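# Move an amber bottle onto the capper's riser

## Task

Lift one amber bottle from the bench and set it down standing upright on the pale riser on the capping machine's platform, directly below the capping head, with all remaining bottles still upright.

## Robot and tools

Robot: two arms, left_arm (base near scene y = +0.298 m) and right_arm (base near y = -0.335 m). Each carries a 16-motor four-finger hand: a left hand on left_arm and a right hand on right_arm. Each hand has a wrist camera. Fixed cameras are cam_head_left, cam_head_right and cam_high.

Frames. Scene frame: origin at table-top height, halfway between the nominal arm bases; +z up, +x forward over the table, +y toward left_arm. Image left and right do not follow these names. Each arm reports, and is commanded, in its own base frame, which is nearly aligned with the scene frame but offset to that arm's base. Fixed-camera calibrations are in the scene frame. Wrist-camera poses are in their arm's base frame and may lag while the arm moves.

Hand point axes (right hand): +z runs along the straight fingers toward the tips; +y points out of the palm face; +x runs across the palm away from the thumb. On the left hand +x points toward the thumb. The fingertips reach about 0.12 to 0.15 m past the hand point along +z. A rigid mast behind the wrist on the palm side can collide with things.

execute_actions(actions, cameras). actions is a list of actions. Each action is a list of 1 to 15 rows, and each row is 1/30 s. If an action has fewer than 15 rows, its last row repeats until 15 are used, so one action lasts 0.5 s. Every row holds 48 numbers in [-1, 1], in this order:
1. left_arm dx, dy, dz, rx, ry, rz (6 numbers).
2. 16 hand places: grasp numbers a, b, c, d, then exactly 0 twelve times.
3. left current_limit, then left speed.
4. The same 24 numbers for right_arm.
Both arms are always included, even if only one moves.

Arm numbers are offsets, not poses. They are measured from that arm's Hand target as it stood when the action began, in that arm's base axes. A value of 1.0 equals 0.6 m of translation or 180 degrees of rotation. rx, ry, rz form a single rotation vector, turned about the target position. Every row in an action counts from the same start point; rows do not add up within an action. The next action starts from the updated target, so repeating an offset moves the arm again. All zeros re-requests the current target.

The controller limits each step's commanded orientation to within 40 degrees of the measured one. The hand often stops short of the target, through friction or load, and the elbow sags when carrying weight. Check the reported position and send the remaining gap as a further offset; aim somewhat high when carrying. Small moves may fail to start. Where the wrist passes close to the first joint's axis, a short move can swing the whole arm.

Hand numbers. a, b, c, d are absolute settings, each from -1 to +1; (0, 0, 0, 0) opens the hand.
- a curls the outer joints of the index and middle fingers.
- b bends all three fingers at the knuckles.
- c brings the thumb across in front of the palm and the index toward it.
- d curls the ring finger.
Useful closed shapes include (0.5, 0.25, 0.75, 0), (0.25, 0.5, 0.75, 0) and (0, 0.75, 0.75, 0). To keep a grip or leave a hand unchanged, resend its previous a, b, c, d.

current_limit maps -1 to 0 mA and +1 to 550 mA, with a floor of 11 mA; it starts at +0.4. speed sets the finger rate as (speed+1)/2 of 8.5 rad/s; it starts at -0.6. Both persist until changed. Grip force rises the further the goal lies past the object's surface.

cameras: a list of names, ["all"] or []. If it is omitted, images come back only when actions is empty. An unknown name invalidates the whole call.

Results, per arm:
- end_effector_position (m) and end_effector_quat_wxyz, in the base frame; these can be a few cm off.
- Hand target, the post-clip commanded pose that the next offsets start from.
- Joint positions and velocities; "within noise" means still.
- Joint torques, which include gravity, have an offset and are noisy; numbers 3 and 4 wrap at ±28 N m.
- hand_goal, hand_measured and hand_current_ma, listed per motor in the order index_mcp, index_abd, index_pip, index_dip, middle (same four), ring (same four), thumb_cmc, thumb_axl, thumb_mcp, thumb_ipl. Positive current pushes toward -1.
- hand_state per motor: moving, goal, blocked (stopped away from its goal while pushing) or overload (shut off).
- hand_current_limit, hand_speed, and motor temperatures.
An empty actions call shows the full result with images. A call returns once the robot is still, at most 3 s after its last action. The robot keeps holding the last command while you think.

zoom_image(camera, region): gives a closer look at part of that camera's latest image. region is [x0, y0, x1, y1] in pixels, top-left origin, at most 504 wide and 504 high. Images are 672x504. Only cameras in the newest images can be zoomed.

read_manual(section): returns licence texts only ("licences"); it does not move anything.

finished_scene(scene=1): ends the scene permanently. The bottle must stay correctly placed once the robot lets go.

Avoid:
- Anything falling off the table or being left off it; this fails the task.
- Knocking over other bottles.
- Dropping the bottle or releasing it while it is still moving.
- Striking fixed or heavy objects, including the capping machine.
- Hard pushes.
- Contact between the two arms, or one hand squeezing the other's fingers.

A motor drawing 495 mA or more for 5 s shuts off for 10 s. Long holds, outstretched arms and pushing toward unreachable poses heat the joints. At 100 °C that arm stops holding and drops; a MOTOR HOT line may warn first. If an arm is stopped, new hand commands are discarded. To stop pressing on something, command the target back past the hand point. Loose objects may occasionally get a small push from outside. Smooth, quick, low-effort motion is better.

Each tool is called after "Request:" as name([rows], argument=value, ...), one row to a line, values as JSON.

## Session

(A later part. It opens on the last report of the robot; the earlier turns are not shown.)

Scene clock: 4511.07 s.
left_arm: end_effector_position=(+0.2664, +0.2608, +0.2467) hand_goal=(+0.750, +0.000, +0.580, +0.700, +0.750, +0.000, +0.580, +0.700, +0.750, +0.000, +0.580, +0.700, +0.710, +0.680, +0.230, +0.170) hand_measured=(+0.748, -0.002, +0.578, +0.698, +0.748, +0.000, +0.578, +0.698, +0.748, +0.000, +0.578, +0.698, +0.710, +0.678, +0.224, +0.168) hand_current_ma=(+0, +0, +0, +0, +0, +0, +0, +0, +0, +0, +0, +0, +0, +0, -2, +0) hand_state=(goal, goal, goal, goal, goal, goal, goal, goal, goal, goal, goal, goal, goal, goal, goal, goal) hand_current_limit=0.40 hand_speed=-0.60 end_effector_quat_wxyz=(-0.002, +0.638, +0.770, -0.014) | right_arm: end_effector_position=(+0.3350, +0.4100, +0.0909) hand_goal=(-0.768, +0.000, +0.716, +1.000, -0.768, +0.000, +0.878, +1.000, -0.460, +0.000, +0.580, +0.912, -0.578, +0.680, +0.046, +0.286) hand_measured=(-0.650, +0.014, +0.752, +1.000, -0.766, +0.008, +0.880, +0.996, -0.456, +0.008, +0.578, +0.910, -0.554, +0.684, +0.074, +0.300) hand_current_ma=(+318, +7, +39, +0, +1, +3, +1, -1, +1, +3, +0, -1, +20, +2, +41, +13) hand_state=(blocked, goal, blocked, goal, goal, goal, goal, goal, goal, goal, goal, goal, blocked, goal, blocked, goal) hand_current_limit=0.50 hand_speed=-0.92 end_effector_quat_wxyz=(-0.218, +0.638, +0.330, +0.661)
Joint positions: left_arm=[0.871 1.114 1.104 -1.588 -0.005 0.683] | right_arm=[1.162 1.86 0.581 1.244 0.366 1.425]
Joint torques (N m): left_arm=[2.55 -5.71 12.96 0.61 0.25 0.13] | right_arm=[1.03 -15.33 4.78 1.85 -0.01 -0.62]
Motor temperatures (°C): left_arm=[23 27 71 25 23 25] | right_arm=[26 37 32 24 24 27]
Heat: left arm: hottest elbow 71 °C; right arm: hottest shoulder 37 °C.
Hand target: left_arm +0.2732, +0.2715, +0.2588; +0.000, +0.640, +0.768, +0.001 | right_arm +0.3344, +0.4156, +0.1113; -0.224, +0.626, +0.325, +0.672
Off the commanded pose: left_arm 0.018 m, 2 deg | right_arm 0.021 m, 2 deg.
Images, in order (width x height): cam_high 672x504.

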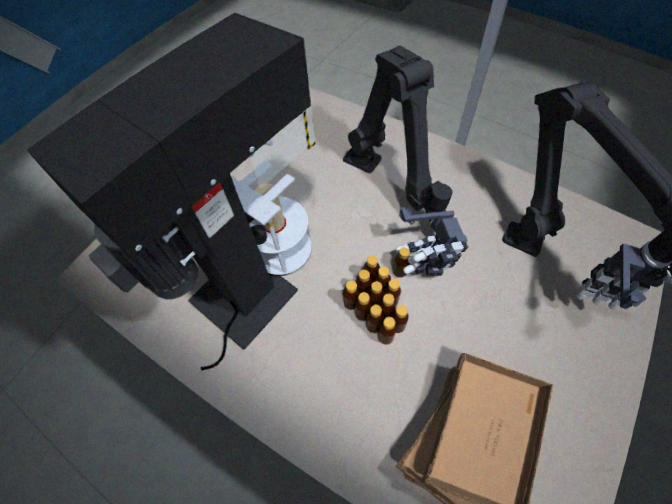

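Request:
execute_actions([
  [[0,0,0,0,0,0,0,0,0,0,0,0,0,0,0,0,0,0,0,0,0,0,0.4,-0.6,0,0,0.012,0,0,0,-0.3,0.91,0.74,0,0,0,0,0,0,0,0,0,0,0,0,0,0.5,-0.92]],
], cameras=["cam_high"])

Request:
zoom_image(camera="cam_high", region=[380, 220, 480, 300])

Scene clock: 4516.87 s.
left_arm: end_effector_position=(+0.2664, +0.2608, +0.2467) hand_goal=(+0.750, +0.000, +0.580, +0.700, +0.750, +0.000, +0.580, +0.700, +0.750, +0.000, +0.580, +0.700, +0.710, +0.680, +0.230, +0.170) hand_measured=(+0.748, -0.002, +0.578, +0.698, +0.748, +0.000, +0.578, +0.698, +0.748, +0.000, +0.578, +0.698, +0.710, +0.678, +0.224, +0.168) hand_current_ma=(+0, +0, +0, +0, +0, +0, +0, +0, +0, +0, +0, +0, +0, +0, -2, +0) hand_state=(goal, goal, goal, goal, goal, goal, goal, goal, goal, goal, goal, goal, goal, goal, goal, goal) hand_current_limit=0.40 hand_speed=-0.60 end_effector_quat_wxyz=(-0.002, +0.638, +0.770, -0.014) | right_arm: end_effector_position=(+0.3350, +0.4103, +0.0954) hand_goal=(-0.768, +0.000, +0.716, +1.000, -0.768, +0.000, +0.878, +1.000, -0.460, +0.000, +0.580, +0.912, -0.578, +0.680, +0.046, +0.286) hand_measured=(-0.662, +0.026, +0.752, +1.000, -0.766, +0.008, +0.880, +0.996, -0.456, +0.008, +0.578, +0.910, -0.554, +0.684, +0.074, +0.300) hand_current_ma=(+267, +19, +39, +0, +1, +3, +1, -1, +1, +3, +0, -1, +20, +2, +42, +13) hand_state=(blocked, blocked, blocked, goal, goal, goal, goal, goal, goal, goal, goal, goal, blocked, goal, blocked, goal) hand_current_limit=0.50 hand_speed=-0.92 end_effector_quat_wxyz=(-0.219, +0.641, +0.328, +0.658)
Joint positions: left_arm=[0.871 1.114 1.104 -1.588 -0.005 0.683] | right_arm=[1.162 1.838 0.581 1.217 0.366 1.433]
Joint torques (N m): left_arm=[2.61 -5.77 12.96 0.61 0.25 0.13] | right_arm=[1.38 -15.03 4.94 1.89 0 -0.71]
Motor temperatures (°C): left_arm=[23 27 71 25 23 25] | right_arm=[26 37 32 24 24 27]
Heat: left arm: hottest elbow 71 °C; right arm: hottest shoulder 37 °C.
Hand target: left_arm +0.2732, +0.2715, +0.2588; +0.000, +0.640, +0.768, +0.001 | right_arm +0.3344, +0.4156, +0.1184; -0.224, +0.626, +0.325, +0.672
Off the commanded pose: left_arm 0.018 m, 2 deg | right_arm 0.024 m, 2 deg.
Images, in order (width x height): cam_high 672x504.

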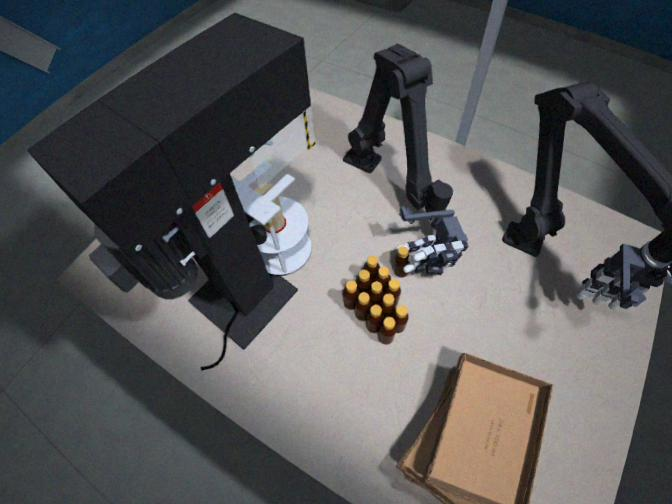

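Scaled by 5.040 from the camera's 672x504 image, which has a finer 960x720 frame.

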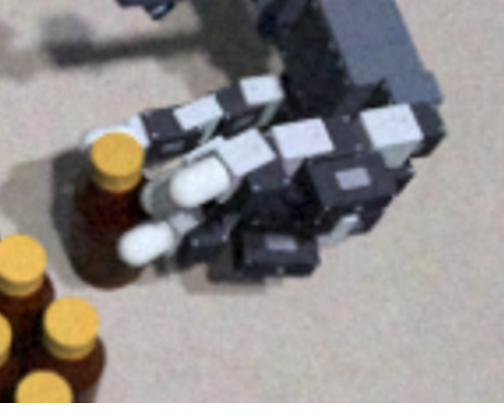

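Request:
execute_actions([
  [[0,0,0,0,0,0,0,0,0,0,0,0,0,0,0,0,0,0,0,0,0,0,0.4,-0.6,0,0,0.010,0,0,0,-0.3,0.91,0.74,0,0,0,0,0,0,0,0,0,0,0,0,0,0.5,-0.92]],
], cameras=["cam_high","cam_right_wrist"])

Request:
zoom_image(camera="cam_high", region=[380, 220, 480, 300])

Scene clock: 4526.30 s.
left_arm: end_effector_position=(+0.2664, +0.2608, +0.2467) hand_goal=(+0.750, +0.000, +0.580, +0.700, +0.750, +0.000, +0.580, +0.700, +0.750, +0.000, +0.580, +0.700, +0.710, +0.680, +0.230, +0.170) hand_measured=(+0.748, -0.002, +0.578, +0.698, +0.748, +0.000, +0.578, +0.698, +0.748, +0.000, +0.578, +0.698, +0.710, +0.678, +0.224, +0.168) hand_current_ma=(+0, +0, +0, +0, +0, +0, +0, +0, +0, +0, +0, +0, +0, +0, -2, +0) hand_state=(goal, goal, goal, goal, goal, goal, goal, goal, goal, goal, goal, goal, goal, goal, goal, goal) hand_current_limit=0.40 hand_speed=-0.60 end_effector_quat_wxyz=(-0.002, +0.638, +0.770, -0.014) | right_arm: end_effector_position=(+0.3353, +0.4110, +0.1070) hand_goal=(-0.768, +0.000, +0.716, +1.000, -0.768, +0.000, +0.878, +1.000, -0.460, +0.000, +0.580, +0.912, -0.578, +0.680, +0.046, +0.286) hand_measured=(-0.726, +0.014, +0.746, +1.000, -0.766, +0.008, +0.880, +0.996, -0.456, +0.008, +0.578, +0.910, -0.548, +0.684, +0.064, +0.296) hand_current_ma=(+57, +6, +28, +0, +1, +3, +1, -1, +1, +3, +0, -1, +30, +2, +21, +8) hand_state=(blocked, goal, blocked, goal, goal, goal, goal, goal, goal, goal, goal, goal, blocked, goal, goal, goal) hand_current_limit=0.50 hand_speed=-0.92 end_effector_quat_wxyz=(-0.223, +0.638, +0.325, +0.662)
Joint positions: left_arm=[0.871 1.114 1.104 -1.588 -0.005 0.683] | right_arm=[1.162 1.807 0.581 1.201 0.366 1.434]
Joint torques (N m): left_arm=[2.61 -5.71 12.96 0.61 0.25 0.13] | right_arm=[1.03 -14.27 5.16 1.76 0.02 -0.72]
Motor temperatures (°C): left_arm=[23 27 71 25 23 25] | right_arm=[26 37 32 24 24 27]
Heat: left arm: hottest elbow 71 °C; right arm: hottest shoulder 37 °C.
Hand target: left_arm +0.2732, +0.2715, +0.2588; +0.000, +0.640, +0.768, +0.001 | right_arm +0.3344, +0.4155, +0.1244; -0.224, +0.627, +0.325, +0.672
Off the commanded pose: left_arm 0.018 m, 2 deg | right_arm 0.018 m, 2 deg.
camera_calibration:
cam_right_wrist: T_world_to_cam=[[0.560754, -0.513611, -0.64943, 0.128592], [-0.816156, -0.210784, -0.538014, 0.375376], [0.139441, 0.83173, -0.537384, -0.207254], [0, 0, 0, 1]] pos_world=[0.263156, 0.317548, 0.174094]
Images, in order (width x height): cam_high 672x504, cam_right_wrist 672x504.

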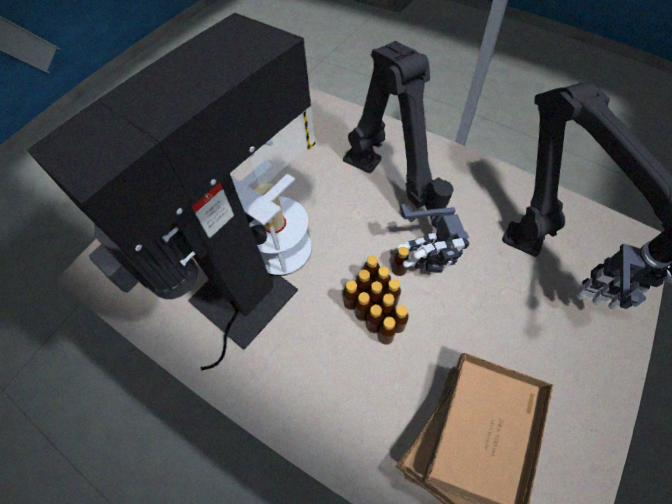

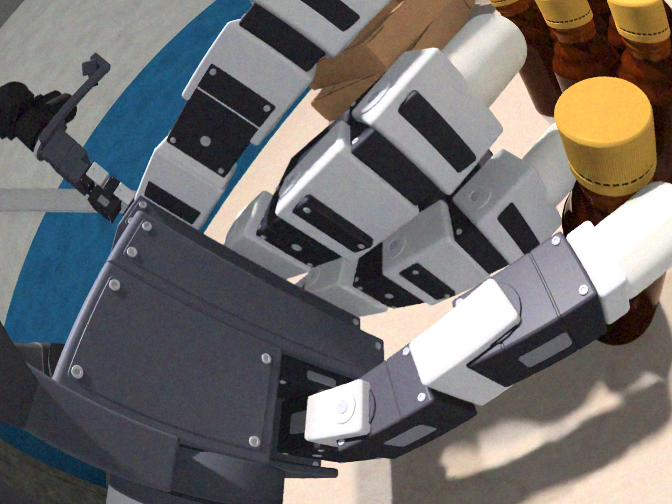

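Scaled by 5.040 from the camera's 672x504 image, which has a finer 960x720 frame.

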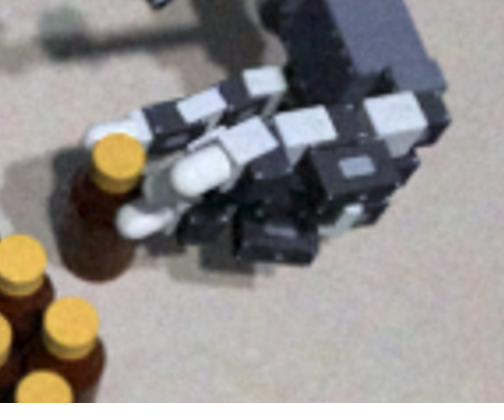

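Request:
execute_actions(actions=[], cameras=["cam_head_left","cam_right_wrist"])

Request:
zoom_image(camera="cam_head_left", region=[290, 225, 370, 285])

Request:
zoom_image(camera="cam_right_wrist", region=[480, 60, 672, 380])

Scene clock: 4550.63 s.
left_arm: end_effector_position=(+0.2664, +0.2608, +0.2467) hand_goal=(+0.750, +0.000, +0.580, +0.700, +0.750, +0.000, +0.580, +0.700, +0.750, +0.000, +0.580, +0.700, +0.710, +0.680, +0.230, +0.170) hand_measured=(+0.748, -0.002, +0.578, +0.698, +0.748, +0.000, +0.578, +0.698, +0.748, +0.000, +0.578, +0.698, +0.710, +0.678, +0.224, +0.168) hand_current_ma=(+0, +0, +0, +0, +0, +0, +0, +0, +0, +0, +0, +0, +0, +0, -2, +0) hand_state=(goal, goal, goal, goal, goal, goal, goal, goal, goal, goal, goal, goal, goal, goal, goal, goal) hand_current_limit=0.40 hand_speed=-0.60 end_effector_quat_wxyz=(-0.002, +0.638, +0.770, -0.014) | right_arm: end_effector_position=(+0.3353, +0.4110, +0.1070) hand_goal=(-0.768, +0.000, +0.716, +1.000, -0.768, +0.000, +0.878, +1.000, -0.460, +0.000, +0.580, +0.912, -0.578, +0.680, +0.046, +0.286) hand_measured=(-0.726, +0.014, +0.746, +1.000, -0.766, +0.008, +0.880, +0.996, -0.456, +0.008, +0.578, +0.910, -0.548, +0.684, +0.064, +0.296) hand_current_ma=(+57, +6, +28, +0, +1, +3, +1, -1, +1, +3, +0, -1, +30, +2, +21, +8) hand_state=(blocked, goal, blocked, goal, goal, goal, goal, goal, goal, goal, goal, goal, blocked, goal, goal, goal) hand_current_limit=0.50 hand_speed=-0.92 end_effector_quat_wxyz=(-0.223, +0.638, +0.325, +0.662)
Joint positions: left_arm=[0.871 1.114 1.104 -1.588 -0.005 0.683] | right_arm=[1.162 1.807 0.581 1.201 0.366 1.434]
Joint velocities: within noise
Joint torques (N m): left_arm=[2.61 -5.71 12.96 0.62 0.25 0.13] | right_arm=[1.14 -14.15 5.15 1.76 0.02 -0.71]
Motor temperatures (°C): left_arm=[23 27 71 25 23 25] | right_arm=[26 36 32 24 24 27]
Heat: left arm: hottest elbow 71 °C; right arm: hottest shoulder 36 °C.
Hand target: left_arm +0.2732, +0.2715, +0.2588; +0.000, +0.640, +0.768, +0.001 | right_arm +0.3344, +0.4155, +0.1244; -0.224, +0.627, +0.325, +0.672
Off the commanded pose: left_arm 0.018 m, 2 deg | right_arm 0.018 m, 2 deg.
camera_calibration:
cam_right_wrist: T_world_to_cam=[[0.560754, -0.513611, -0.64943, 0.128592], [-0.816156, -0.210784, -0.538014, 0.375376], [0.139441, 0.83173, -0.537384, -0.207254], [0, 0, 0, 1]] pos_world=[0.263156, 0.317548, 0.174094]
Images, in order (width x height): cam_head_left 672x504, cam_right_wrist 672x504.

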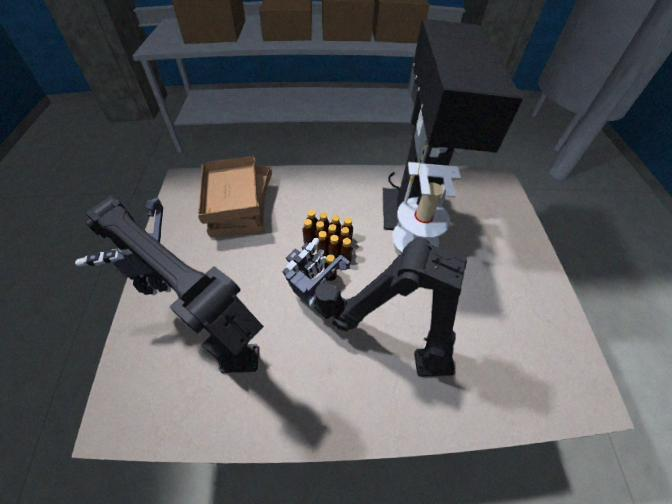

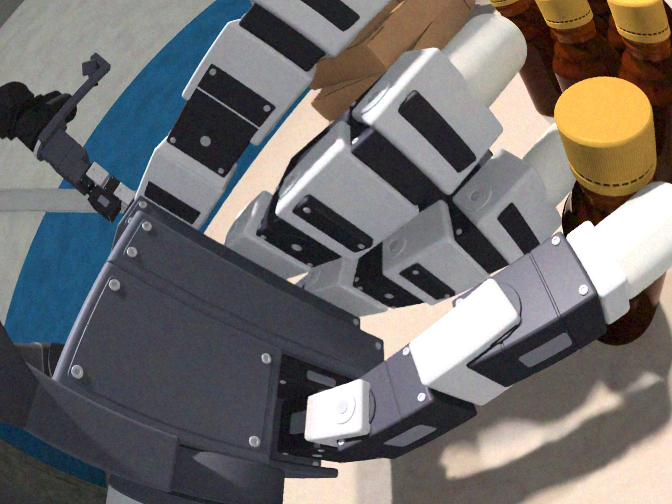

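Scaled by 6.300 from the camera's 672x504 image, which has a finer 960x720 frame.

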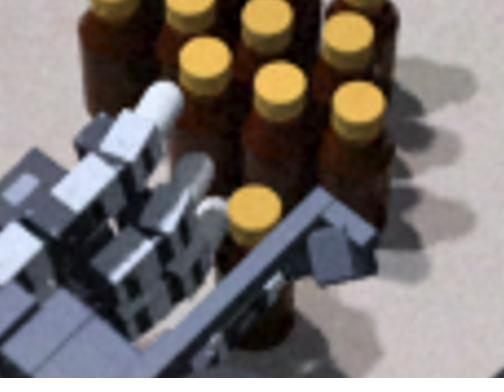

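Scaled by 1.575 from the camera's 672x504 image, which has a finer 960x720 frame.

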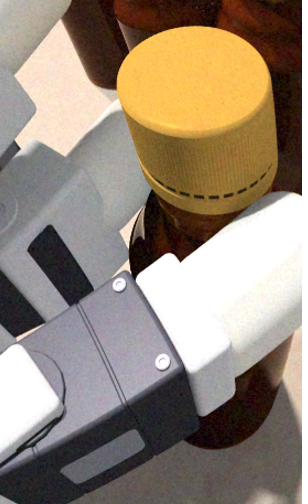

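Request:
execute_actions([
  [[0,0,0,0,0,0,0,0,0,0,0,0,0,0,0,0,0,0,0,0,0,0,0.4,-0.6,0,0,0,0,0,0,-0.3,0.81,0.74,0,0,0,0,0,0,0,0,0,0,0,0,0,0.4,-0.9]],
  [[0,0,0,0,0,0,0,0,0,0,0,0,0,0,0,0,0,0,0,0,0,0,0.4,-0.6,0,0,0,0,0,0,-0.3,0.72,0.74,0,0,0,0,0,0,0,0,0,0,0,0,0,0.4,-0.9]],
  [[0,0,0,0,0,0,0,0,0,0,0,0,0,0,0,0,0,0,0,0,0,0,0.4,-0.6,0.005,-0.021,0,0,0,0,-0.3,0.68,0.74,0,0,0,0,0,0,0,0,0,0,0,0,0,0.4,-0.9]],
], cameras=["cam_high"])

Request:
zoom_image(camera="cam_high", region=[380, 220, 480, 300])

Scene clock: 4619.53 s.
left_arm: end_effector_position=(+0.2664, +0.2608, +0.2467) hand_goal=(+0.750, +0.000, +0.580, +0.700, +0.750, +0.000, +0.580, +0.700, +0.750, +0.000, +0.580, +0.700, +0.710, +0.680, +0.230, +0.170) hand_measured=(+0.748, -0.002, +0.578, +0.698, +0.748, +0.000, +0.578, +0.698, +0.748, +0.000, +0.578, +0.698, +0.710, +0.678, +0.224, +0.168) hand_current_ma=(+0, +0, +0, +0, +0, +0, +0, +0, +0, +0, +0, +0, +0, +0, -2, +0) hand_state=(goal, goal, goal, goal, goal, goal, goal, goal, goal, goal, goal, goal, goal, goal, goal, goal) hand_current_limit=0.40 hand_speed=-0.60 end_effector_quat_wxyz=(-0.002, +0.638, +0.770, -0.014) | right_arm: end_effector_position=(+0.3333, +0.4059, +0.1081) hand_goal=(-0.456, +0.000, +0.648, +1.000, -0.364, +0.000, +0.924, +1.000, -0.114, +0.000, +0.580, +0.866, -0.578, +0.680, +0.046, +0.240) hand_measured=(-0.458, +0.010, +0.652, +1.000, -0.366, +0.008, +0.922, +0.996, -0.116, +0.008, +0.578, +0.868, -0.550, +0.684, +0.052, +0.244) hand_current_ma=(+0, +4, +1, +0, +0, +3, +0, -1, +0, +3, +0, +1, +29, +2, +3, +2) hand_state=(goal, goal, goal, goal, goal, goal, goal, goal, goal, goal, goal, goal, blocked, goal, goal, goal) hand_current_limit=0.40 hand_speed=-0.90 end_effector_quat_wxyz=(-0.224, +0.636, +0.332, +0.660)
Joint positions: left_arm=[0.871 1.114 1.104 -1.588 -0.005 0.683] | right_arm=[1.157 1.792 0.562 1.201 0.349 1.427]
Joint torques (N m): left_arm=[2.55 -5.71 12.96 0.62 0.25 0.14] | right_arm=[0.15 -14.1 4.44 2.32 -0.16 -0.64]
Motor temperatures (°C): left_arm=[23 27 71 25 23 25] | right_arm=[26 36 32 24 24 27]
Heat: left arm: hottest elbow 71 °C; right arm: hottest shoulder 36 °C.
Hand target: left_arm +0.2732, +0.2715, +0.2588; +0.000, +0.640, +0.768, +0.001 | right_arm +0.3373, +0.4029, +0.1244; -0.224, +0.626, +0.325, +0.672
Off the commanded pose: left_arm 0.018 m, 2 deg | right_arm 0.017 m, 2 deg.
Images, in order (width x height): cam_high 672x504.

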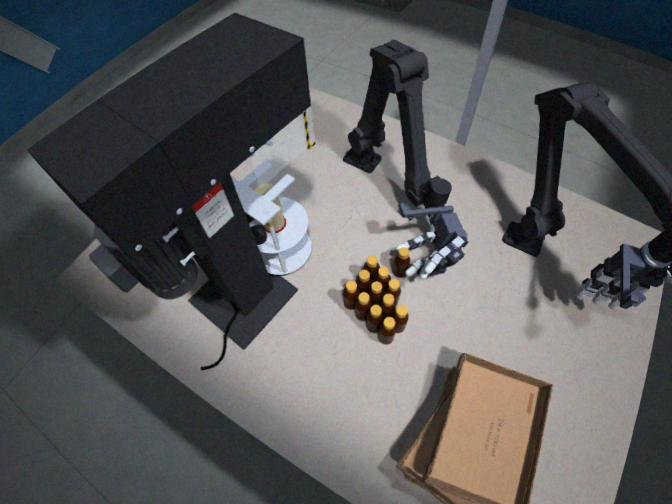

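Scaled by 5.040 from the camera's 672x504 image, which has a finer 960x720 frame.

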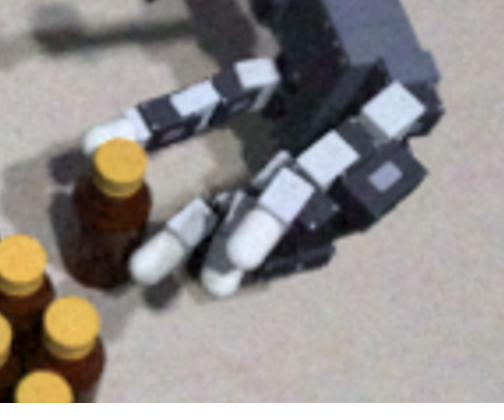

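Request:
execute_actions([
  [[0,0,0,0,0,0,0,0,0,0,0,0,0,0,0,0,0,0,0,0,0,0,0.4,-0.6,-0.0015,-0.0124,0,0,0,0,-0.3,0.63,0.74,0,0,0,0,0,0,0,0,0,0,0,0,0,0.4,-0.9]],
  [[0,0,0,0,0,0,0,0,0,0,0,0,0,0,0,0,0,0,0,0,0,0,0.4,-0.6,-0.0015,-0.0124,0,0,0,0,-0.3,0.63,0.74,0,0,0,0,0,0,0,0,0,0,0,0,0,0.4,-0.9]],
], cameras=["cam_high"])

Request:
zoom_image(camera="cam_high", region=[380, 220, 480, 300])

Scene clock: 4639.57 s.
left_arm: end_effector_position=(+0.2664, +0.2608, +0.2467) hand_goal=(+0.750, +0.000, +0.580, +0.700, +0.750, +0.000, +0.580, +0.700, +0.750, +0.000, +0.580, +0.700, +0.710, +0.680, +0.230, +0.170) hand_measured=(+0.748, -0.002, +0.578, +0.698, +0.748, +0.000, +0.578, +0.698, +0.748, +0.000, +0.578, +0.698, +0.710, +0.678, +0.224, +0.168) hand_current_ma=(+0, +0, +0, +0, +0, +0, +0, +0, +0, +0, +0, +0, +0, +0, -2, +0) hand_state=(goal, goal, goal, goal, goal, goal, goal, goal, goal, goal, goal, goal, goal, goal, goal, goal) hand_current_limit=0.40 hand_speed=-0.60 end_effector_quat_wxyz=(-0.002, +0.638, +0.770, -0.014) | right_arm: end_effector_position=(+0.3321, +0.3912, +0.1067) hand_goal=(-0.390, +0.000, +0.632, +1.000, -0.278, +0.000, +0.934, +1.000, -0.040, +0.000, +0.580, +0.856, -0.578, +0.680, +0.046, +0.230) hand_measured=(-0.392, +0.010, +0.636, +1.000, -0.280, +0.008, +0.932, +0.996, -0.040, +0.008, +0.578, +0.858, -0.556, +0.684, +0.048, +0.232) hand_current_ma=(+0, +4, +1, +0, +0, +3, +0, -1, +0, +3, +0, +1, +17, +2, +0, +0) hand_state=(goal, goal, goal, goal, goal, goal, goal, goal, goal, goal, goal, goal, blocked, goal, goal, goal) hand_current_limit=0.40 hand_speed=-0.90 end_effector_quat_wxyz=(-0.220, +0.638, +0.336, +0.657)
Joint positions: left_arm=[0.871 1.114 1.104 -1.588 -0.005 0.683] | right_arm=[1.144 1.771 0.523 1.204 0.336 1.423]
Joint torques (N m): left_arm=[2.55 -5.71 12.96 0.62 0.25 0.13] | right_arm=[0.15 -13.51 4.18 2.93 -0.11 -0.56]
Motor temperatures (°C): left_arm=[23 27 71 25 23 25] | right_arm=[26 36 32 24 24 27]
Heat: left arm: hottest elbow 71 °C; right arm: hottest shoulder 36 °C.
Hand target: left_arm +0.2732, +0.2715, +0.2588; +0.000, +0.640, +0.768, +0.001 | right_arm +0.3356, +0.3881, +0.1244; -0.224, +0.627, +0.325, +0.672
Off the commanded pose: left_arm 0.018 m, 2 deg | right_arm 0.018 m, 3 deg.
Images, in order (width x height): cam_high 672x504.

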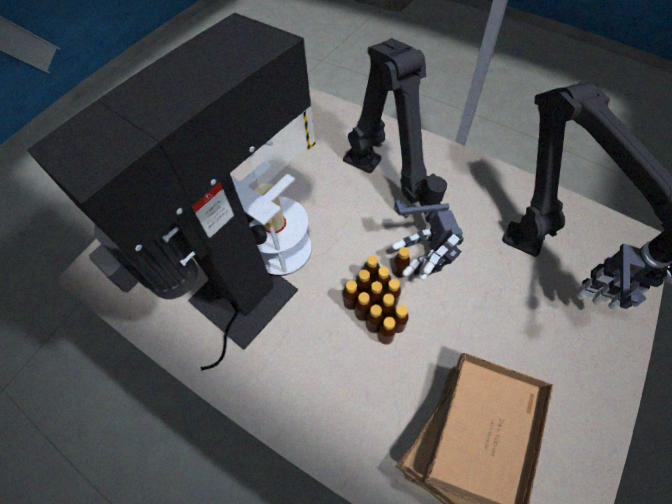

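Scaled by 5.040 from the camera's 672x504 image, which has a finer 960x720 frame.

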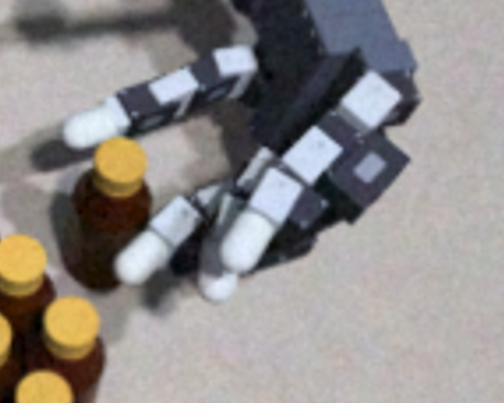

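Request:
execute_actions([
  [[0,0,0,0,0,0,0,0,0,0,0,0,0,0,0,0,0,0,0,0,0,0,0.4,-0.6,0,0,-0.018,0,0,0,-0.3,0.63,0.74,0,0,0,0,0,0,0,0,0,0,0,0,0,0.4,-0.9]],
  [[0,0,0,0,0,0,0,0,0,0,0,0,0,0,0,0,0,0,0,0,0,0,0.4,-0.6,0,0,-0.018,0,0,0,-0.3,0.63,0.74,0,0,0,0,0,0,0,0,0,0,0,0,0,0.4,-0.9]],
  [[0,0,0,0,0,0,0,0,0,0,0,0,0,0,0,0,0,0,0,0,0,0,0.4,-0.6,0,0,-0.018,0,0,0,-0.3,0.63,0.74,0,0,0,0,0,0,0,0,0,0,0,0,0,0.4,-0.9]],
], cameras=["cam_high"])

Request:
zoom_image(camera="cam_high", region=[380, 220, 480, 300])

Scene clock: 4664.30 s.
left_arm: end_effector_position=(+0.2664, +0.2608, +0.2467) hand_goal=(+0.750, +0.000, +0.580, +0.700, +0.750, +0.000, +0.580, +0.700, +0.750, +0.000, +0.580, +0.700, +0.710, +0.680, +0.230, +0.170) hand_measured=(+0.748, -0.002, +0.578, +0.698, +0.748, +0.000, +0.578, +0.698, +0.748, +0.000, +0.578, +0.698, +0.710, +0.678, +0.224, +0.168) hand_current_ma=(+0, +0, +0, +0, +0, +0, +0, +0, +0, +0, +0, +0, +0, +0, -2, +0) hand_state=(goal, goal, goal, goal, goal, goal, goal, goal, goal, goal, goal, goal, goal, goal, goal, goal) hand_current_limit=0.40 hand_speed=-0.60 end_effector_quat_wxyz=(-0.002, +0.638, +0.770, -0.014) | right_arm: end_effector_position=(+0.3317, +0.3905, +0.0911) hand_goal=(-0.390, +0.000, +0.632, +1.000, -0.278, +0.000, +0.934, +1.000, -0.040, +0.000, +0.580, +0.856, -0.578, +0.680, +0.046, +0.230) hand_measured=(-0.392, +0.010, +0.636, +1.000, -0.280, +0.008, +0.932, +0.996, -0.040, +0.008, +0.578, +0.858, -0.558, +0.684, +0.048, +0.232) hand_current_ma=(+0, +4, +1, +0, +0, +3, +0, -1, +0, +3, +0, +1, +16, +2, +0, +0) hand_state=(goal, goal, goal, goal, goal, goal, goal, goal, goal, goal, goal, goal, blocked, goal, goal, goal) hand_current_limit=0.40 hand_speed=-0.90 end_effector_quat_wxyz=(-0.227, +0.630, +0.328, +0.666)
Joint positions: left_arm=[0.871 1.114 1.104 -1.588 -0.005 0.683] | right_arm=[1.144 1.857 0.523 1.323 0.336 1.423]
Joint torques (N m): left_arm=[2.55 -5.77 12.96 0.61 0.25 0.13] | right_arm=[0.38 -11.22 4.03 2.95 -0.11 -0.57]
Motor temperatures (°C): left_arm=[23 27 71 25 23 25] | right_arm=[26 37 31 24 24 27]
Heat: left arm: hottest elbow 71 °C; right arm: hottest shoulder 37 °C.
Hand target: left_arm +0.2732, +0.2715, +0.2588; +0.000, +0.640, +0.768, +0.001 | right_arm +0.3355, +0.3881, +0.0920; -0.224, +0.626, +0.325, +0.672
Off the commanded pose: left_arm 0.018 m, 2 deg | right_arm 0.005 m, 1 deg.
Images, in order (width x height): cam_high 672x504.

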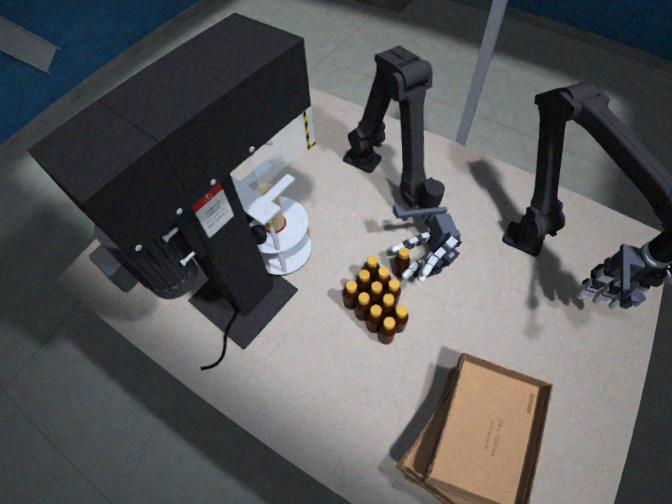

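Scaled by 5.040 from the camera's 672x504 image, which has a finer 960x720 frame.

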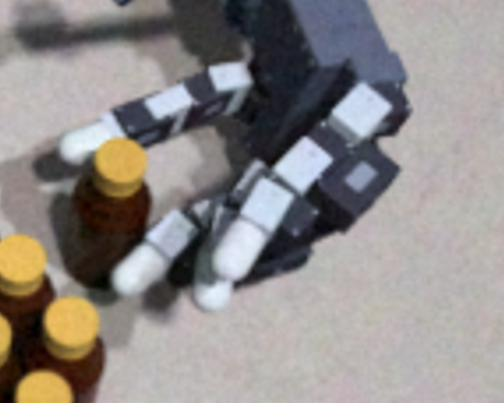

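Request:
execute_actions([
  [[0,0,0,0,0,0,0,0,0,0,0,0,0,0,0,0,0,0,0,0,0,0,0.4,-0.6,0,0,-0.003,0,0,0,-0.3,0.67,0.74,0,0,0,0,0,0,0,0,0,0,0,0,0,0.4,-0.92]],
  [[0,0,0,0,0,0,0,0,0,0,0,0,0,0,0,0,0,0,0,0,0,0,0.4,-0.6,0,0,0,0,0,0,-0.3,0.70,0.74,0,0,0,0,0,0,0,0,0,0,0,0,0,0.4,-0.92]],
  [[0,0,0,0,0,0,0,0,0,0,0,0,0,0,0,0,0,0,0,0,0,0,0.4,-0.6,0,0,0,0,0,0,-0.3,0.73,0.74,0,0,0,0,0,0,0,0,0,0,0,0,0,0.4,-0.92]],
  [[0,0,0,0,0,0,0,0,0,0,0,0,0,0,0,0,0,0,0,0,0,0,0.4,-0.6,0,0,0,0,0,0,-0.3,0.76,0.74,0,0,0,0,0,0,0,0,0,0,0,0,0,0.4,-0.92]],
], cameras=["cam_high"])

Request:
zoom_image(camera="cam_high", region=[380, 220, 480, 300])

Scene clock: 4687.23 s.
left_arm: end_effector_position=(+0.2664, +0.2608, +0.2467) hand_goal=(+0.750, +0.000, +0.580, +0.700, +0.750, +0.000, +0.580, +0.700, +0.750, +0.000, +0.580, +0.700, +0.710, +0.680, +0.230, +0.170) hand_measured=(+0.748, -0.002, +0.578, +0.698, +0.748, +0.000, +0.578, +0.698, +0.748, +0.000, +0.578, +0.698, +0.710, +0.678, +0.224, +0.168) hand_current_ma=(+0, +0, +0, +0, +0, +0, +0, +0, +0, +0, +0, +0, +0, +0, -2, +0) hand_state=(goal, goal, goal, goal, goal, goal, goal, goal, goal, goal, goal, goal, goal, goal, goal, goal) hand_current_limit=0.40 hand_speed=-0.60 end_effector_quat_wxyz=(-0.002, +0.638, +0.770, -0.014) | right_arm: end_effector_position=(+0.3315, +0.3909, +0.0911) hand_goal=(-0.564, +0.000, +0.672, +1.000, -0.504, +0.000, +0.908, +1.000, -0.234, +0.000, +0.580, +0.882, -0.578, +0.680, +0.046, +0.256) hand_measured=(-0.530, +0.010, +0.678, +1.000, -0.500, +0.008, +0.912, +0.996, -0.230, +0.008, +0.578, +0.880, -0.558, +0.684, +0.048, +0.256) hand_current_ma=(+38, +4, +2, +0, +1, +3, +1, -1, +1, +3, +0, -1, +16, +2, +1, +0) hand_state=(blocked, goal, goal, goal, goal, goal, goal, goal, goal, goal, goal, goal, blocked, goal, goal, goal) hand_current_limit=0.40 hand_speed=-0.92 end_effector_quat_wxyz=(-0.229, +0.629, +0.328, +0.667)
Joint positions: left_arm=[0.871 1.114 1.104 -1.588 -0.005 0.683] | right_arm=[1.144 1.86 0.523 1.329 0.333 1.423]
Joint torques (N m): left_arm=[2.61 -5.71 12.94 0.62 0.25 0.13] | right_arm=[0.03 -10.64 3.95 2.97 -0.03 -0.58]
Motor temperatures (°C): left_arm=[23 27 72 25 23 25] | right_arm=[26 36 31 24 24 27]
Heat: left arm: hottest elbow 72 °C; right arm: hottest shoulder 36 °C.
Hand target: left_arm +0.2732, +0.2715, +0.2588; +0.000, +0.640, +0.768, +0.001 | right_arm +0.3355, +0.3881, +0.0903; -0.224, +0.626, +0.325, +0.672
Off the commanded pose: left_arm 0.018 m, 2 deg | right_arm 0.005 m, 1 deg.
Images, in order (width x height): cam_high 672x504.

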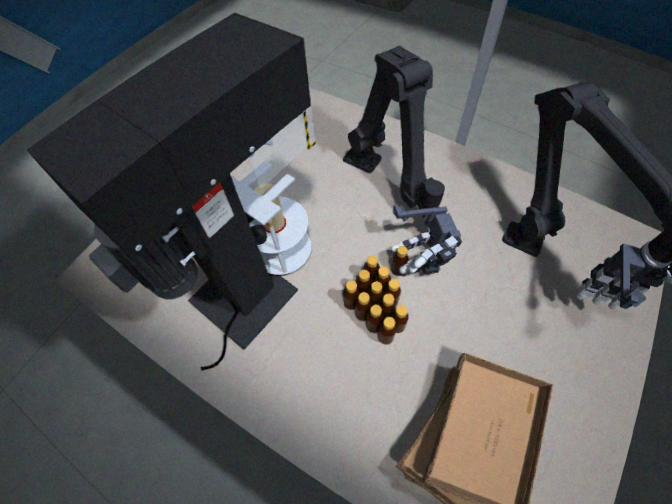

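Scaled by 5.040 from the camera's 672x504 image, which has a finer 960x720 frame.

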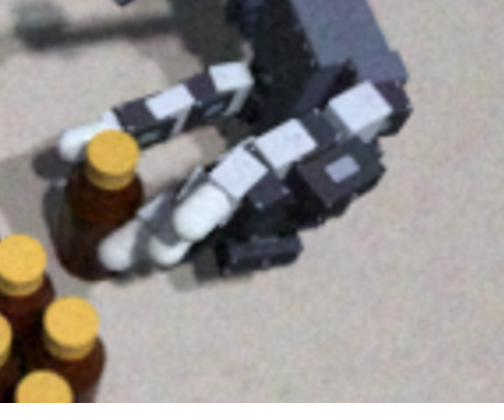

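Request:
execute_actions([
  [[0,0,0,0,0,0,0,0,0,0,0,0,0,0,0,0,0,0,0,0,0,0,0.4,-0.6,0,0,0,0,0,0,-0.3,0.785,0.74,0,0,0,0,0,0,0,0,0,0,0,0,0,0.4,-0.92]],
  [[0,0,0,0,0,0,0,0,0,0,0,0,0,0,0,0,0,0,0,0,0,0,0.4,-0.6,0,0,0,0,0,0,-0.3,0.81,0.74,0,0,0,0,0,0,0,0,0,0,0,0,0,0.5,-0.92]],
  [[0,0,0,0,0,0,0,0,0,0,0,0,0,0,0,0,0,0,0,0,0,0,0.4,-0.6,0,0,0,0,0,0,-0.3,0.835,0.74,0,0,0,0,0,0,0,0,0,0,0,0,0,0.5,-0.92]],
  [[0,0,0,0,0,0,0,0,0,0,0,0,0,0,0,0,0,0,0,0,0,0,0.4,-0.6,0,0,0,0,0,0,-0.3,0.86,0.74,0,0,0,0,0,0,0,0,0,0,0,0,0,0.5,-0.92]],
], cameras=["cam_high"])

Request:
zoom_image(camera="cam_high", region=[380, 220, 480, 300])

Scene clock: 4698.20 s.
left_arm: end_effector_position=(+0.2664, +0.2608, +0.2467) hand_goal=(+0.750, +0.000, +0.580, +0.700, +0.750, +0.000, +0.580, +0.700, +0.750, +0.000, +0.580, +0.700, +0.710, +0.680, +0.230, +0.170) hand_measured=(+0.748, -0.002, +0.578, +0.698, +0.748, +0.000, +0.578, +0.698, +0.748, +0.000, +0.578, +0.698, +0.710, +0.678, +0.224, +0.168) hand_current_ma=(+0, +0, +0, +0, +0, +0, +0, +0, +0, +0, +0, +0, +0, +0, -2, +0) hand_state=(goal, goal, goal, goal, goal, goal, goal, goal, goal, goal, goal, goal, goal, goal, goal, goal) hand_current_limit=0.40 hand_speed=-0.60 end_effector_quat_wxyz=(-0.002, +0.638, +0.770, -0.014) | right_arm: end_effector_position=(+0.3315, +0.3909, +0.0909) hand_goal=(-0.700, +0.000, +0.702, +1.000, -0.680, +0.000, +0.888, +1.000, -0.384, +0.000, +0.580, +0.902, -0.578, +0.680, +0.046, +0.276) hand_measured=(-0.598, +0.008, +0.728, +1.000, -0.678, +0.008, +0.890, +0.996, -0.380, +0.008, +0.578, +0.900, -0.558, +0.684, +0.068, +0.286) hand_current_ma=(+248, +3, +25, +0, +1, +3, +1, -1, +1, +3, +0, -1, +16, +2, +26, +7) hand_state=(blocked, goal, blocked, goal, goal, goal, goal, goal, goal, goal, goal, goal, blocked, goal, blocked, goal) hand_current_limit=0.50 hand_speed=-0.92 end_effector_quat_wxyz=(-0.229, +0.629, +0.328, +0.667)
Joint positions: left_arm=[0.871 1.114 1.104 -1.588 -0.005 0.683] | right_arm=[1.144 1.86 0.523 1.329 0.333 1.423]
Joint torques (N m): left_arm=[2.55 -5.77 12.94 0.62 0.25 0.13] | right_arm=[0.15 -10.87 4.04 2.86 -0.03 -0.59]
Motor temperatures (°C): left_arm=[23 27 72 25 23 25] | right_arm=[26 36 31 24 24 27]
Heat: left arm: hottest elbow 72 °C; right arm: hottest shoulder 36 °C.
Hand target: left_arm +0.2732, +0.2715, +0.2588; +0.000, +0.640, +0.768, +0.001 | right_arm +0.3355, +0.3881, +0.0903; -0.224, +0.626, +0.325, +0.672
Off the commanded pose: left_arm 0.018 m, 2 deg | right_arm 0.005 m, 1 deg.
Images, in order (width x height): cam_high 672x504.

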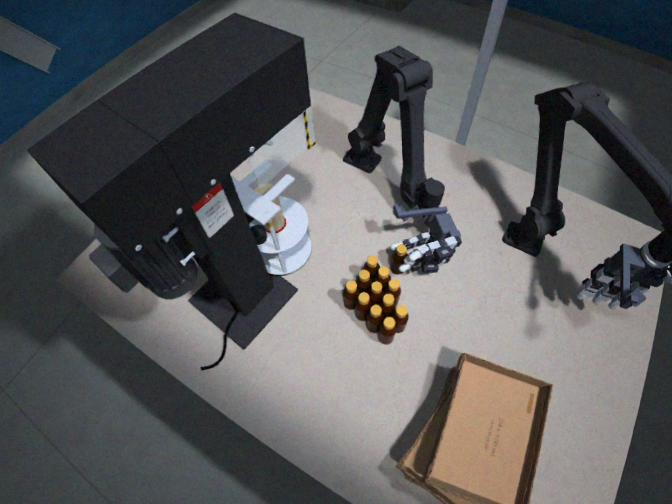

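Scaled by 5.040 from the camera's 672x504 image, which has a finer 960x720 frame.

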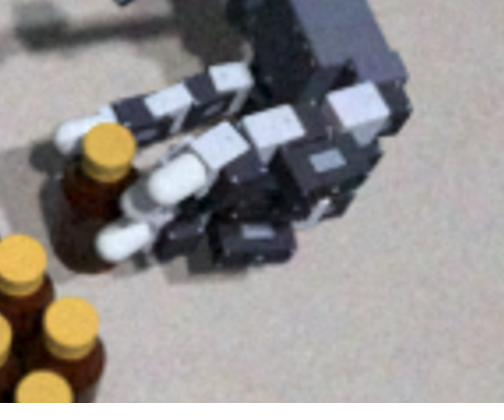

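Request:
execute_actions([
  [[0,0,0,0,0,0,0,0,0,0,0,0,0,0,0,0,0,0,0,0,0,0,0.4,-0.6,0,0,0,0,0,0,-0.3,0.885,0.74,0,0,0,0,0,0,0,0,0,0,0,0,0,0.6,-0.92]],
  [[0,0,0,0,0,0,0,0,0,0,0,0,0,0,0,0,0,0,0,0,0,0,0.4,-0.6,0,0,0.02,0,0,0,-0.3,0.91,0.74,0,0,0,0,0,0,0,0,0,0,0,0,0,0.6,-0.92]],
], cameras=["cam_high"])

Request:
zoom_image(camera="cam_high", region=[380, 220, 480, 300])

Scene clock: 4711.57 s.
left_arm: end_effector_position=(+0.2664, +0.2608, +0.2467) hand_goal=(+0.750, +0.000, +0.580, +0.700, +0.750, +0.000, +0.580, +0.700, +0.750, +0.000, +0.580, +0.700, +0.710, +0.680, +0.230, +0.170) hand_measured=(+0.748, -0.002, +0.578, +0.698, +0.748, +0.000, +0.578, +0.698, +0.748, +0.000, +0.578, +0.698, +0.710, +0.678, +0.224, +0.168) hand_current_ma=(+0, +0, +0, +0, +0, +0, +0, +0, +0, +0, +0, +0, +0, +0, -2, +0) hand_state=(goal, goal, goal, goal, goal, goal, goal, goal, goal, goal, goal, goal, goal, goal, goal, goal) hand_current_limit=0.40 hand_speed=-0.60 end_effector_quat_wxyz=(-0.002, +0.638, +0.770, -0.014) | right_arm: end_effector_position=(+0.3315, +0.3909, +0.0903) hand_goal=(-0.768, +0.000, +0.716, +1.000, -0.768, +0.000, +0.878, +1.000, -0.460, +0.000, +0.580, +0.912, -0.578, +0.680, +0.046, +0.286) hand_measured=(-0.630, +0.004, +0.754, +1.000, -0.766, +0.008, +0.880, +0.996, -0.456, +0.008, +0.578, +0.910, -0.558, +0.684, +0.076, +0.300) hand_current_ma=(+410, +1, +44, +0, +1, +3, +1, -1, +1, +3, +0, -1, +16, +2, +47, +12) hand_state=(blocked, goal, blocked, goal, goal, goal, goal, goal, goal, goal, goal, goal, blocked, goal, blocked, goal) hand_current_limit=0.60 hand_speed=-0.92 end_effector_quat_wxyz=(-0.227, +0.631, +0.330, +0.665)
Joint positions: left_arm=[0.871 1.114 1.104 -1.588 -0.005 0.683] | right_arm=[1.144 1.857 0.523 1.32 0.333 1.422]
Joint torques (N m): left_arm=[2.61 -5.77 12.96 0.64 0.25 0.13] | right_arm=[0.03 -13.98 3.74 1.61 -0.02 -0.58]
Motor temperatures (°C): left_arm=[23 27 72 25 23 25] | right_arm=[26 36 31 24 24 27]
Heat: left arm: hottest elbow 72 °C; right arm: hottest shoulder 36 °C.
Hand target: left_arm +0.2732, +0.2715, +0.2588; +0.000, +0.640, +0.768, +0.001 | right_arm +0.3355, +0.3881, +0.1023; -0.224, +0.626, +0.325, +0.672
Off the commanded pose: left_arm 0.018 m, 2 deg | right_arm 0.013 m, 1 deg.
Images, in order (width x height): cam_high 672x504.

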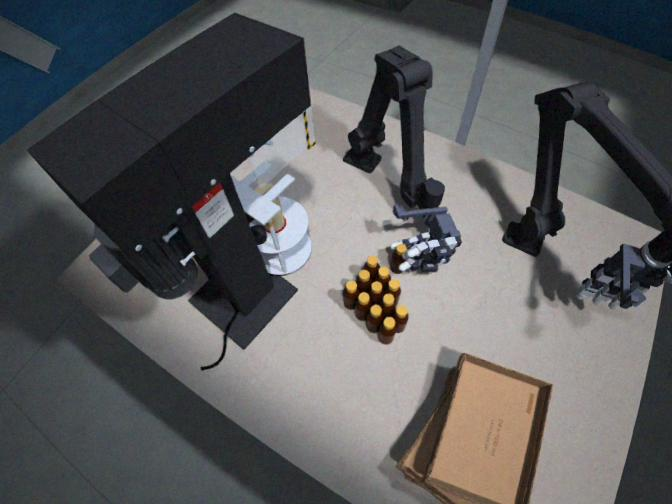

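Scaled by 5.040 from the camera's 672x504 image, which has a finer 960x720 frame.

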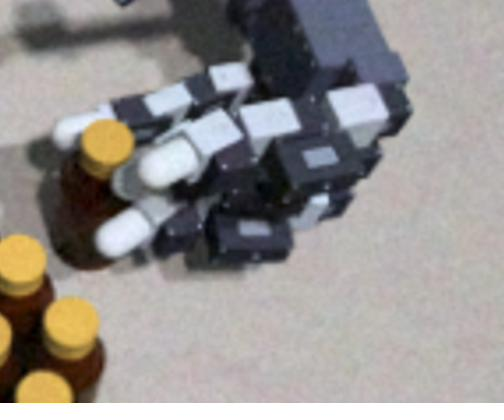

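Request:
execute_actions([
  [[0,0,0,0,0,0,0,0,0,0,0,0,0,0,0,0,0,0,0,0,0,0,0.4,-0.6,0,0,0.015,0,0,0,-0.3,0.91,0.74,0,0,0,0,0,0,0,0,0,0,0,0,0,0.6,-0.92]],
  [[0,0,0,0,0,0,0,0,0,0,0,0,0,0,0,0,0,0,0,0,0,0,0.4,-0.6,0,0,0.015,0,0,0,-0.3,0.91,0.74,0,0,0,0,0,0,0,0,0,0,0,0,0,0.6,-0.92]],
], cameras=["cam_high"])

Request:
zoom_image(camera="cam_high", region=[380, 220, 480, 300])

Scene clock: 4723.20 s.
left_arm: end_effector_position=(+0.2664, +0.2608, +0.2467) hand_goal=(+0.750, +0.000, +0.580, +0.700, +0.750, +0.000, +0.580, +0.700, +0.750, +0.000, +0.580, +0.700, +0.710, +0.680, +0.230, +0.170) hand_measured=(+0.748, -0.002, +0.578, +0.698, +0.748, +0.000, +0.578, +0.698, +0.748, +0.000, +0.578, +0.698, +0.710, +0.678, +0.224, +0.168) hand_current_ma=(+0, +0, +0, +0, +0, +0, +0, +0, +0, +0, +0, +0, +0, +0, -2, +0) hand_state=(goal, goal, goal, goal, goal, goal, goal, goal, goal, goal, goal, goal, goal, goal, goal, goal) hand_current_limit=0.40 hand_speed=-0.60 end_effector_quat_wxyz=(-0.002, +0.638, +0.770, -0.014) | right_arm: end_effector_position=(+0.3315, +0.3911, +0.1075) hand_goal=(-0.768, +0.000, +0.716, +1.000, -0.768, +0.000, +0.878, +1.000, -0.460, +0.000, +0.580, +0.912, -0.578, +0.680, +0.046, +0.286) hand_measured=(-0.732, +0.016, +0.742, +1.000, -0.766, +0.008, +0.880, +0.996, -0.458, +0.008, +0.578, +0.910, -0.548, +0.684, +0.072, +0.298) hand_current_ma=(+44, +8, +22, +0, +1, +3, +1, -1, +1, +3, +0, -1, +29, +2, +34, +11) hand_state=(blocked, goal, blocked, goal, goal, goal, goal, goal, goal, goal, goal, goal, blocked, goal, blocked, goal) hand_current_limit=0.60 hand_speed=-0.92 end_effector_quat_wxyz=(-0.229, +0.632, +0.328, +0.664)
Joint positions: left_arm=[0.871 1.114 1.104 -1.588 -0.005 0.683] | right_arm=[1.144 1.787 0.52 1.251 0.333 1.428]
Joint torques (N m): left_arm=[2.61 -5.77 12.96 0.61 0.25 0.13] | right_arm=[0.26 -13.51 4.26 1.8 0 -0.67]
Motor temperatures (°C): left_arm=[23 27 72 25 23 25] | right_arm=[26 36 31 24 24 27]
Heat: left arm: hottest elbow 72 °C; right arm: hottest shoulder 36 °C.
Hand target: left_arm +0.2732, +0.2715, +0.2588; +0.000, +0.640, +0.768, +0.001 | right_arm +0.3355, +0.3881, +0.1202; -0.224, +0.627, +0.325, +0.672
Off the commanded pose: left_arm 0.018 m, 2 deg | right_arm 0.014 m, 1 deg.
Images, in order (width x height): cam_high 672x504.

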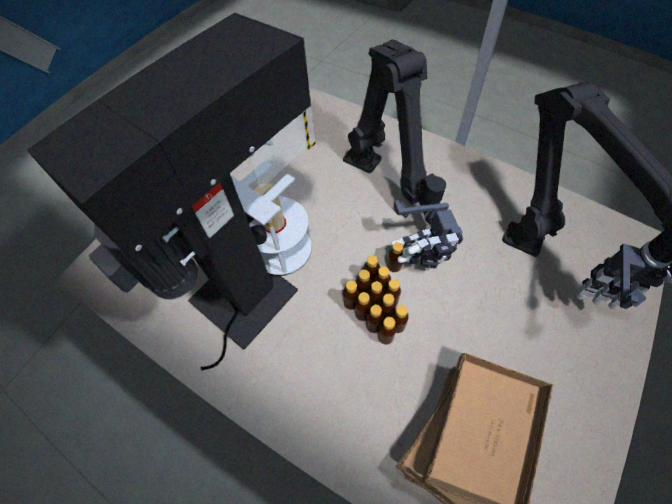

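Scaled by 5.040 from the camera's 672x504 image, which has a finer 960x720 frame.

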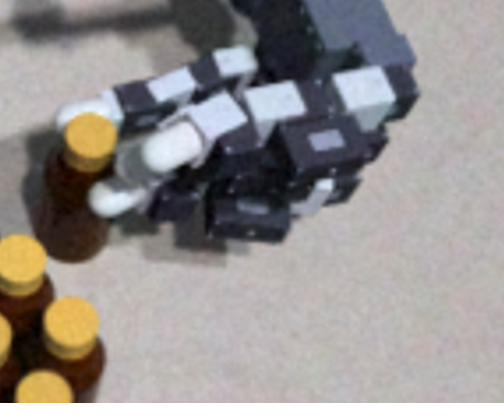

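Request:
execute_actions([
  [[0,0,0,0,0,0,0,0,0,0,0,0,0,0,0,0,0,0,0,0,0,0,0.4,-0.6,0,0,-0.006,0,0,0,-0.3,0.85,0.74,0,0,0,0,0,0,0,0,0,0,0,0,0,0.4,-0.92]],
  [[0,0,0,0,0,0,0,0,0,0,0,0,0,0,0,0,0,0,0,0,0,0,0.4,-0.6,0,0,-0.006,0,0,0,-0.3,0.80,0.74,0,0,0,0,0,0,0,0,0,0,0,0,0,0.4,-0.92]],
  [[0,0,0,0,0,0,0,0,0,0,0,0,0,0,0,0,0,0,0,0,0,0,0.4,-0.6,0,0,0,0,0,0,-0.3,0.70,0.74,0,0,0,0,0,0,0,0,0,0,0,0,0,0.4,-0.92]],
], cameras=["cam_high"])

Request:
zoom_image(camera="cam_high", region=[380, 220, 480, 300])

Scene clock: 4960.27 s.
left_arm: end_effector_position=(+0.2664, +0.2608, +0.2467) hand_goal=(+0.750, +0.000, +0.580, +0.700, +0.750, +0.000, +0.580, +0.700, +0.750, +0.000, +0.580, +0.700, +0.710, +0.680, +0.230, +0.170) hand_measured=(+0.748, -0.002, +0.578, +0.698, +0.748, +0.000, +0.578, +0.698, +0.748, +0.000, +0.578, +0.698, +0.710, +0.678, +0.224, +0.168) hand_current_ma=(+0, +0, +0, +0, +0, +0, +0, +0, +0, +0, +0, +0, +0, +0, -2, +0) hand_state=(goal, goal, goal, goal, goal, goal, goal, goal, goal, goal, goal, goal, goal, goal, goal, goal) hand_current_limit=0.40 hand_speed=-0.60 end_effector_quat_wxyz=(-0.002, +0.638, +0.770, -0.014) | right_arm: end_effector_position=(+0.3316, +0.3909, +0.1076) hand_goal=(-0.484, +0.000, +0.654, +1.000, -0.400, +0.000, +0.920, +1.000, -0.144, +0.000, +0.580, +0.870, -0.578, +0.680, +0.046, +0.244) hand_measured=(-0.486, +0.010, +0.658, +1.000, -0.402, +0.008, +0.918, +0.996, -0.146, +0.008, +0.578, +0.872, -0.550, +0.684, +0.056, +0.250) hand_current_ma=(+0, +4, +1, +0, +0, +3, +0, -1, +0, +3, +0, +1, +29, +2, +7, +4) hand_state=(goal, goal, goal, goal, goal, goal, goal, goal, goal, goal, goal, goal, blocked, goal, goal, goal) hand_current_limit=0.40 hand_speed=-0.92 end_effector_quat_wxyz=(-0.228, +0.632, +0.328, +0.664)
Joint positions: left_arm=[0.871 1.114 1.104 -1.588 -0.005 0.683] | right_arm=[1.144 1.787 0.52 1.251 0.334 1.428]
Joint torques (N m): left_arm=[2.61 -5.71 12.94 0.62 0.25 0.13] | right_arm=[0.15 -11.69 4.37 2.7 -0.05 -0.63]
Motor temperatures (°C): left_arm=[23 27 72 25 23 25] | right_arm=[26 35 31 24 24 27]
Heat: left arm: hottest elbow 72 °C; right arm: hottest shoulder 35 °C.
Hand target: left_arm +0.2732, +0.2715, +0.2588; +0.000, +0.640, +0.768, +0.001 | right_arm +0.3355, +0.3881, +0.1130; -0.224, +0.627, +0.325, +0.672
Off the commanded pose: left_arm 0.018 m, 2 deg | right_arm 0.007 m, 1 deg.
Images, in order (width x height): cam_high 672x504.

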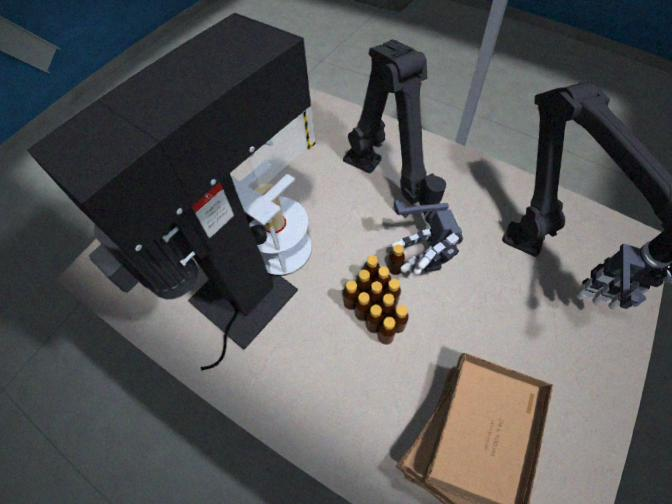

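Scaled by 5.040 from the camera's 672x504 image, which has a finer 960x720 frame.

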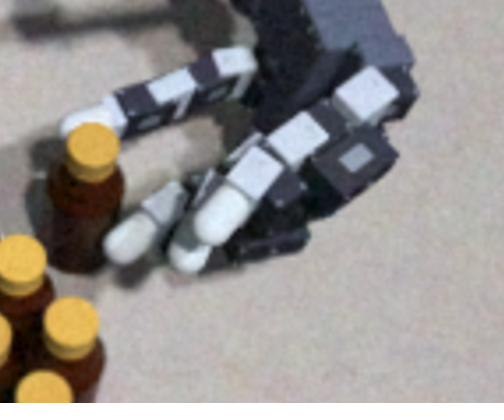

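Request:
execute_actions([
  [[0,0,0,0,0,0,0,0,0,0,0,0,0,0,0,0,0,0,0,0,0,0,0.4,-0.6,-0.0112,-0.0117,0,0,0,0,-0.15,0.6,0.745,0.1,0,0,0,0,0,0,0,0,0,0,0,0,0.4,-0.9]],
  [[0,0,0,0,0,0,0,0,0,0,0,0,0,0,0,0,0,0,0,0,0,0,0.4,-0.6,-0.0112,-0.0117,0,0,0,0,0,0.45,0.75,0.2,0,0,0,0,0,0,0,0,0,0,0,0,0.4,-0.9]],
], cameras=["cam_high"])

Request:
zoom_image(camera="cam_high", region=[380, 220, 480, 300])

Scene clock: 4981.63 s.
left_arm: end_effector_position=(+0.2664, +0.2608, +0.2467) hand_goal=(+0.750, +0.000, +0.580, +0.700, +0.750, +0.000, +0.580, +0.700, +0.750, +0.000, +0.580, +0.700, +0.710, +0.680, +0.230, +0.170) hand_measured=(+0.748, -0.002, +0.578, +0.698, +0.748, +0.000, +0.578, +0.698, +0.748, +0.000, +0.578, +0.698, +0.710, +0.678, +0.224, +0.168) hand_current_ma=(+0, +0, +0, +0, +0, +0, +0, +0, +0, +0, +0, +0, +0, +0, -2, +0) hand_state=(goal, goal, goal, goal, goal, goal, goal, goal, goal, goal, goal, goal, goal, goal, goal, goal) hand_current_limit=0.40 hand_speed=-0.60 end_effector_quat_wxyz=(-0.002, +0.638, +0.770, -0.014) | right_arm: end_effector_position=(+0.3253, +0.3717, +0.0981) hand_goal=(-0.100, +0.000, +0.282, +0.790, +0.002, +0.000, +0.490, +0.926, +0.172, +0.000, +0.260, +0.570, -0.564, +0.680, +0.042, +0.148) hand_measured=(-0.102, +0.010, +0.286, +0.792, +0.000, +0.008, +0.494, +0.930, +0.170, +0.008, +0.264, +0.572, -0.550, +0.684, +0.044, +0.150) hand_current_ma=(+0, +4, +1, +0, +0, +3, +1, +1, +0, +3, +1, +1, +8, +2, +0, +0) hand_state=(goal, goal, goal, goal, goal, goal, goal, goal, goal, goal, goal, goal, goal, goal, goal, goal) hand_current_limit=0.40 hand_speed=-0.90 end_effector_quat_wxyz=(-0.216, +0.640, +0.330, +0.660)
Joint positions: left_arm=[0.871 1.114 1.104 -1.588 -0.005 0.683] | right_arm=[1.144 1.787 0.473 1.276 0.35 1.424]
Joint torques (N m): left_arm=[2.61 -5.77 12.96 0.61 0.25 0.13] | right_arm=[1.55 -12.81 3.78 2.97 0.06 -0.54]
Motor temperatures (°C): left_arm=[23 27 72 25 23 25] | right_arm=[26 35 31 24 24 27]
Heat: left arm: hottest elbow 72 °C; right arm: hottest shoulder 35 °C.
Hand target: left_arm +0.2732, +0.2715, +0.2588; +0.000, +0.640, +0.768, +0.001 | right_arm +0.3221, +0.3740, +0.1129; -0.224, +0.627, +0.325, +0.672
Off the commanded pose: left_arm 0.018 m, 2 deg | right_arm 0.015 m, 2 deg.
Images, in order (width x height): cam_high 672x504.

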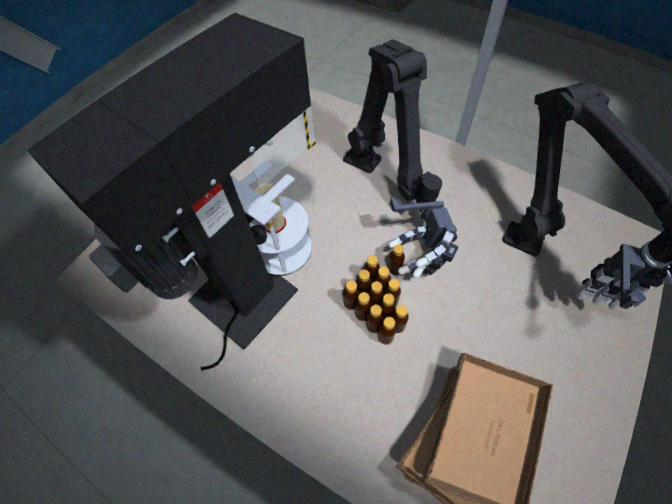

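Scaled by 5.040 from the camera's 672x504 image, which has a finer 960x720 frame.

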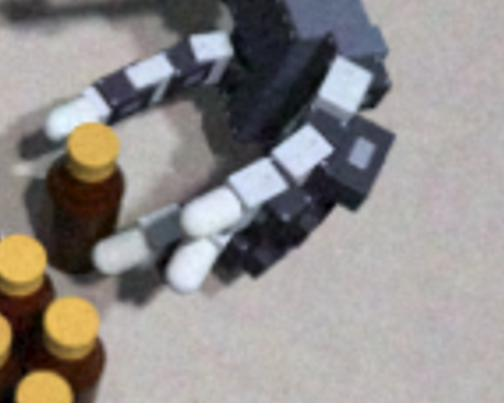

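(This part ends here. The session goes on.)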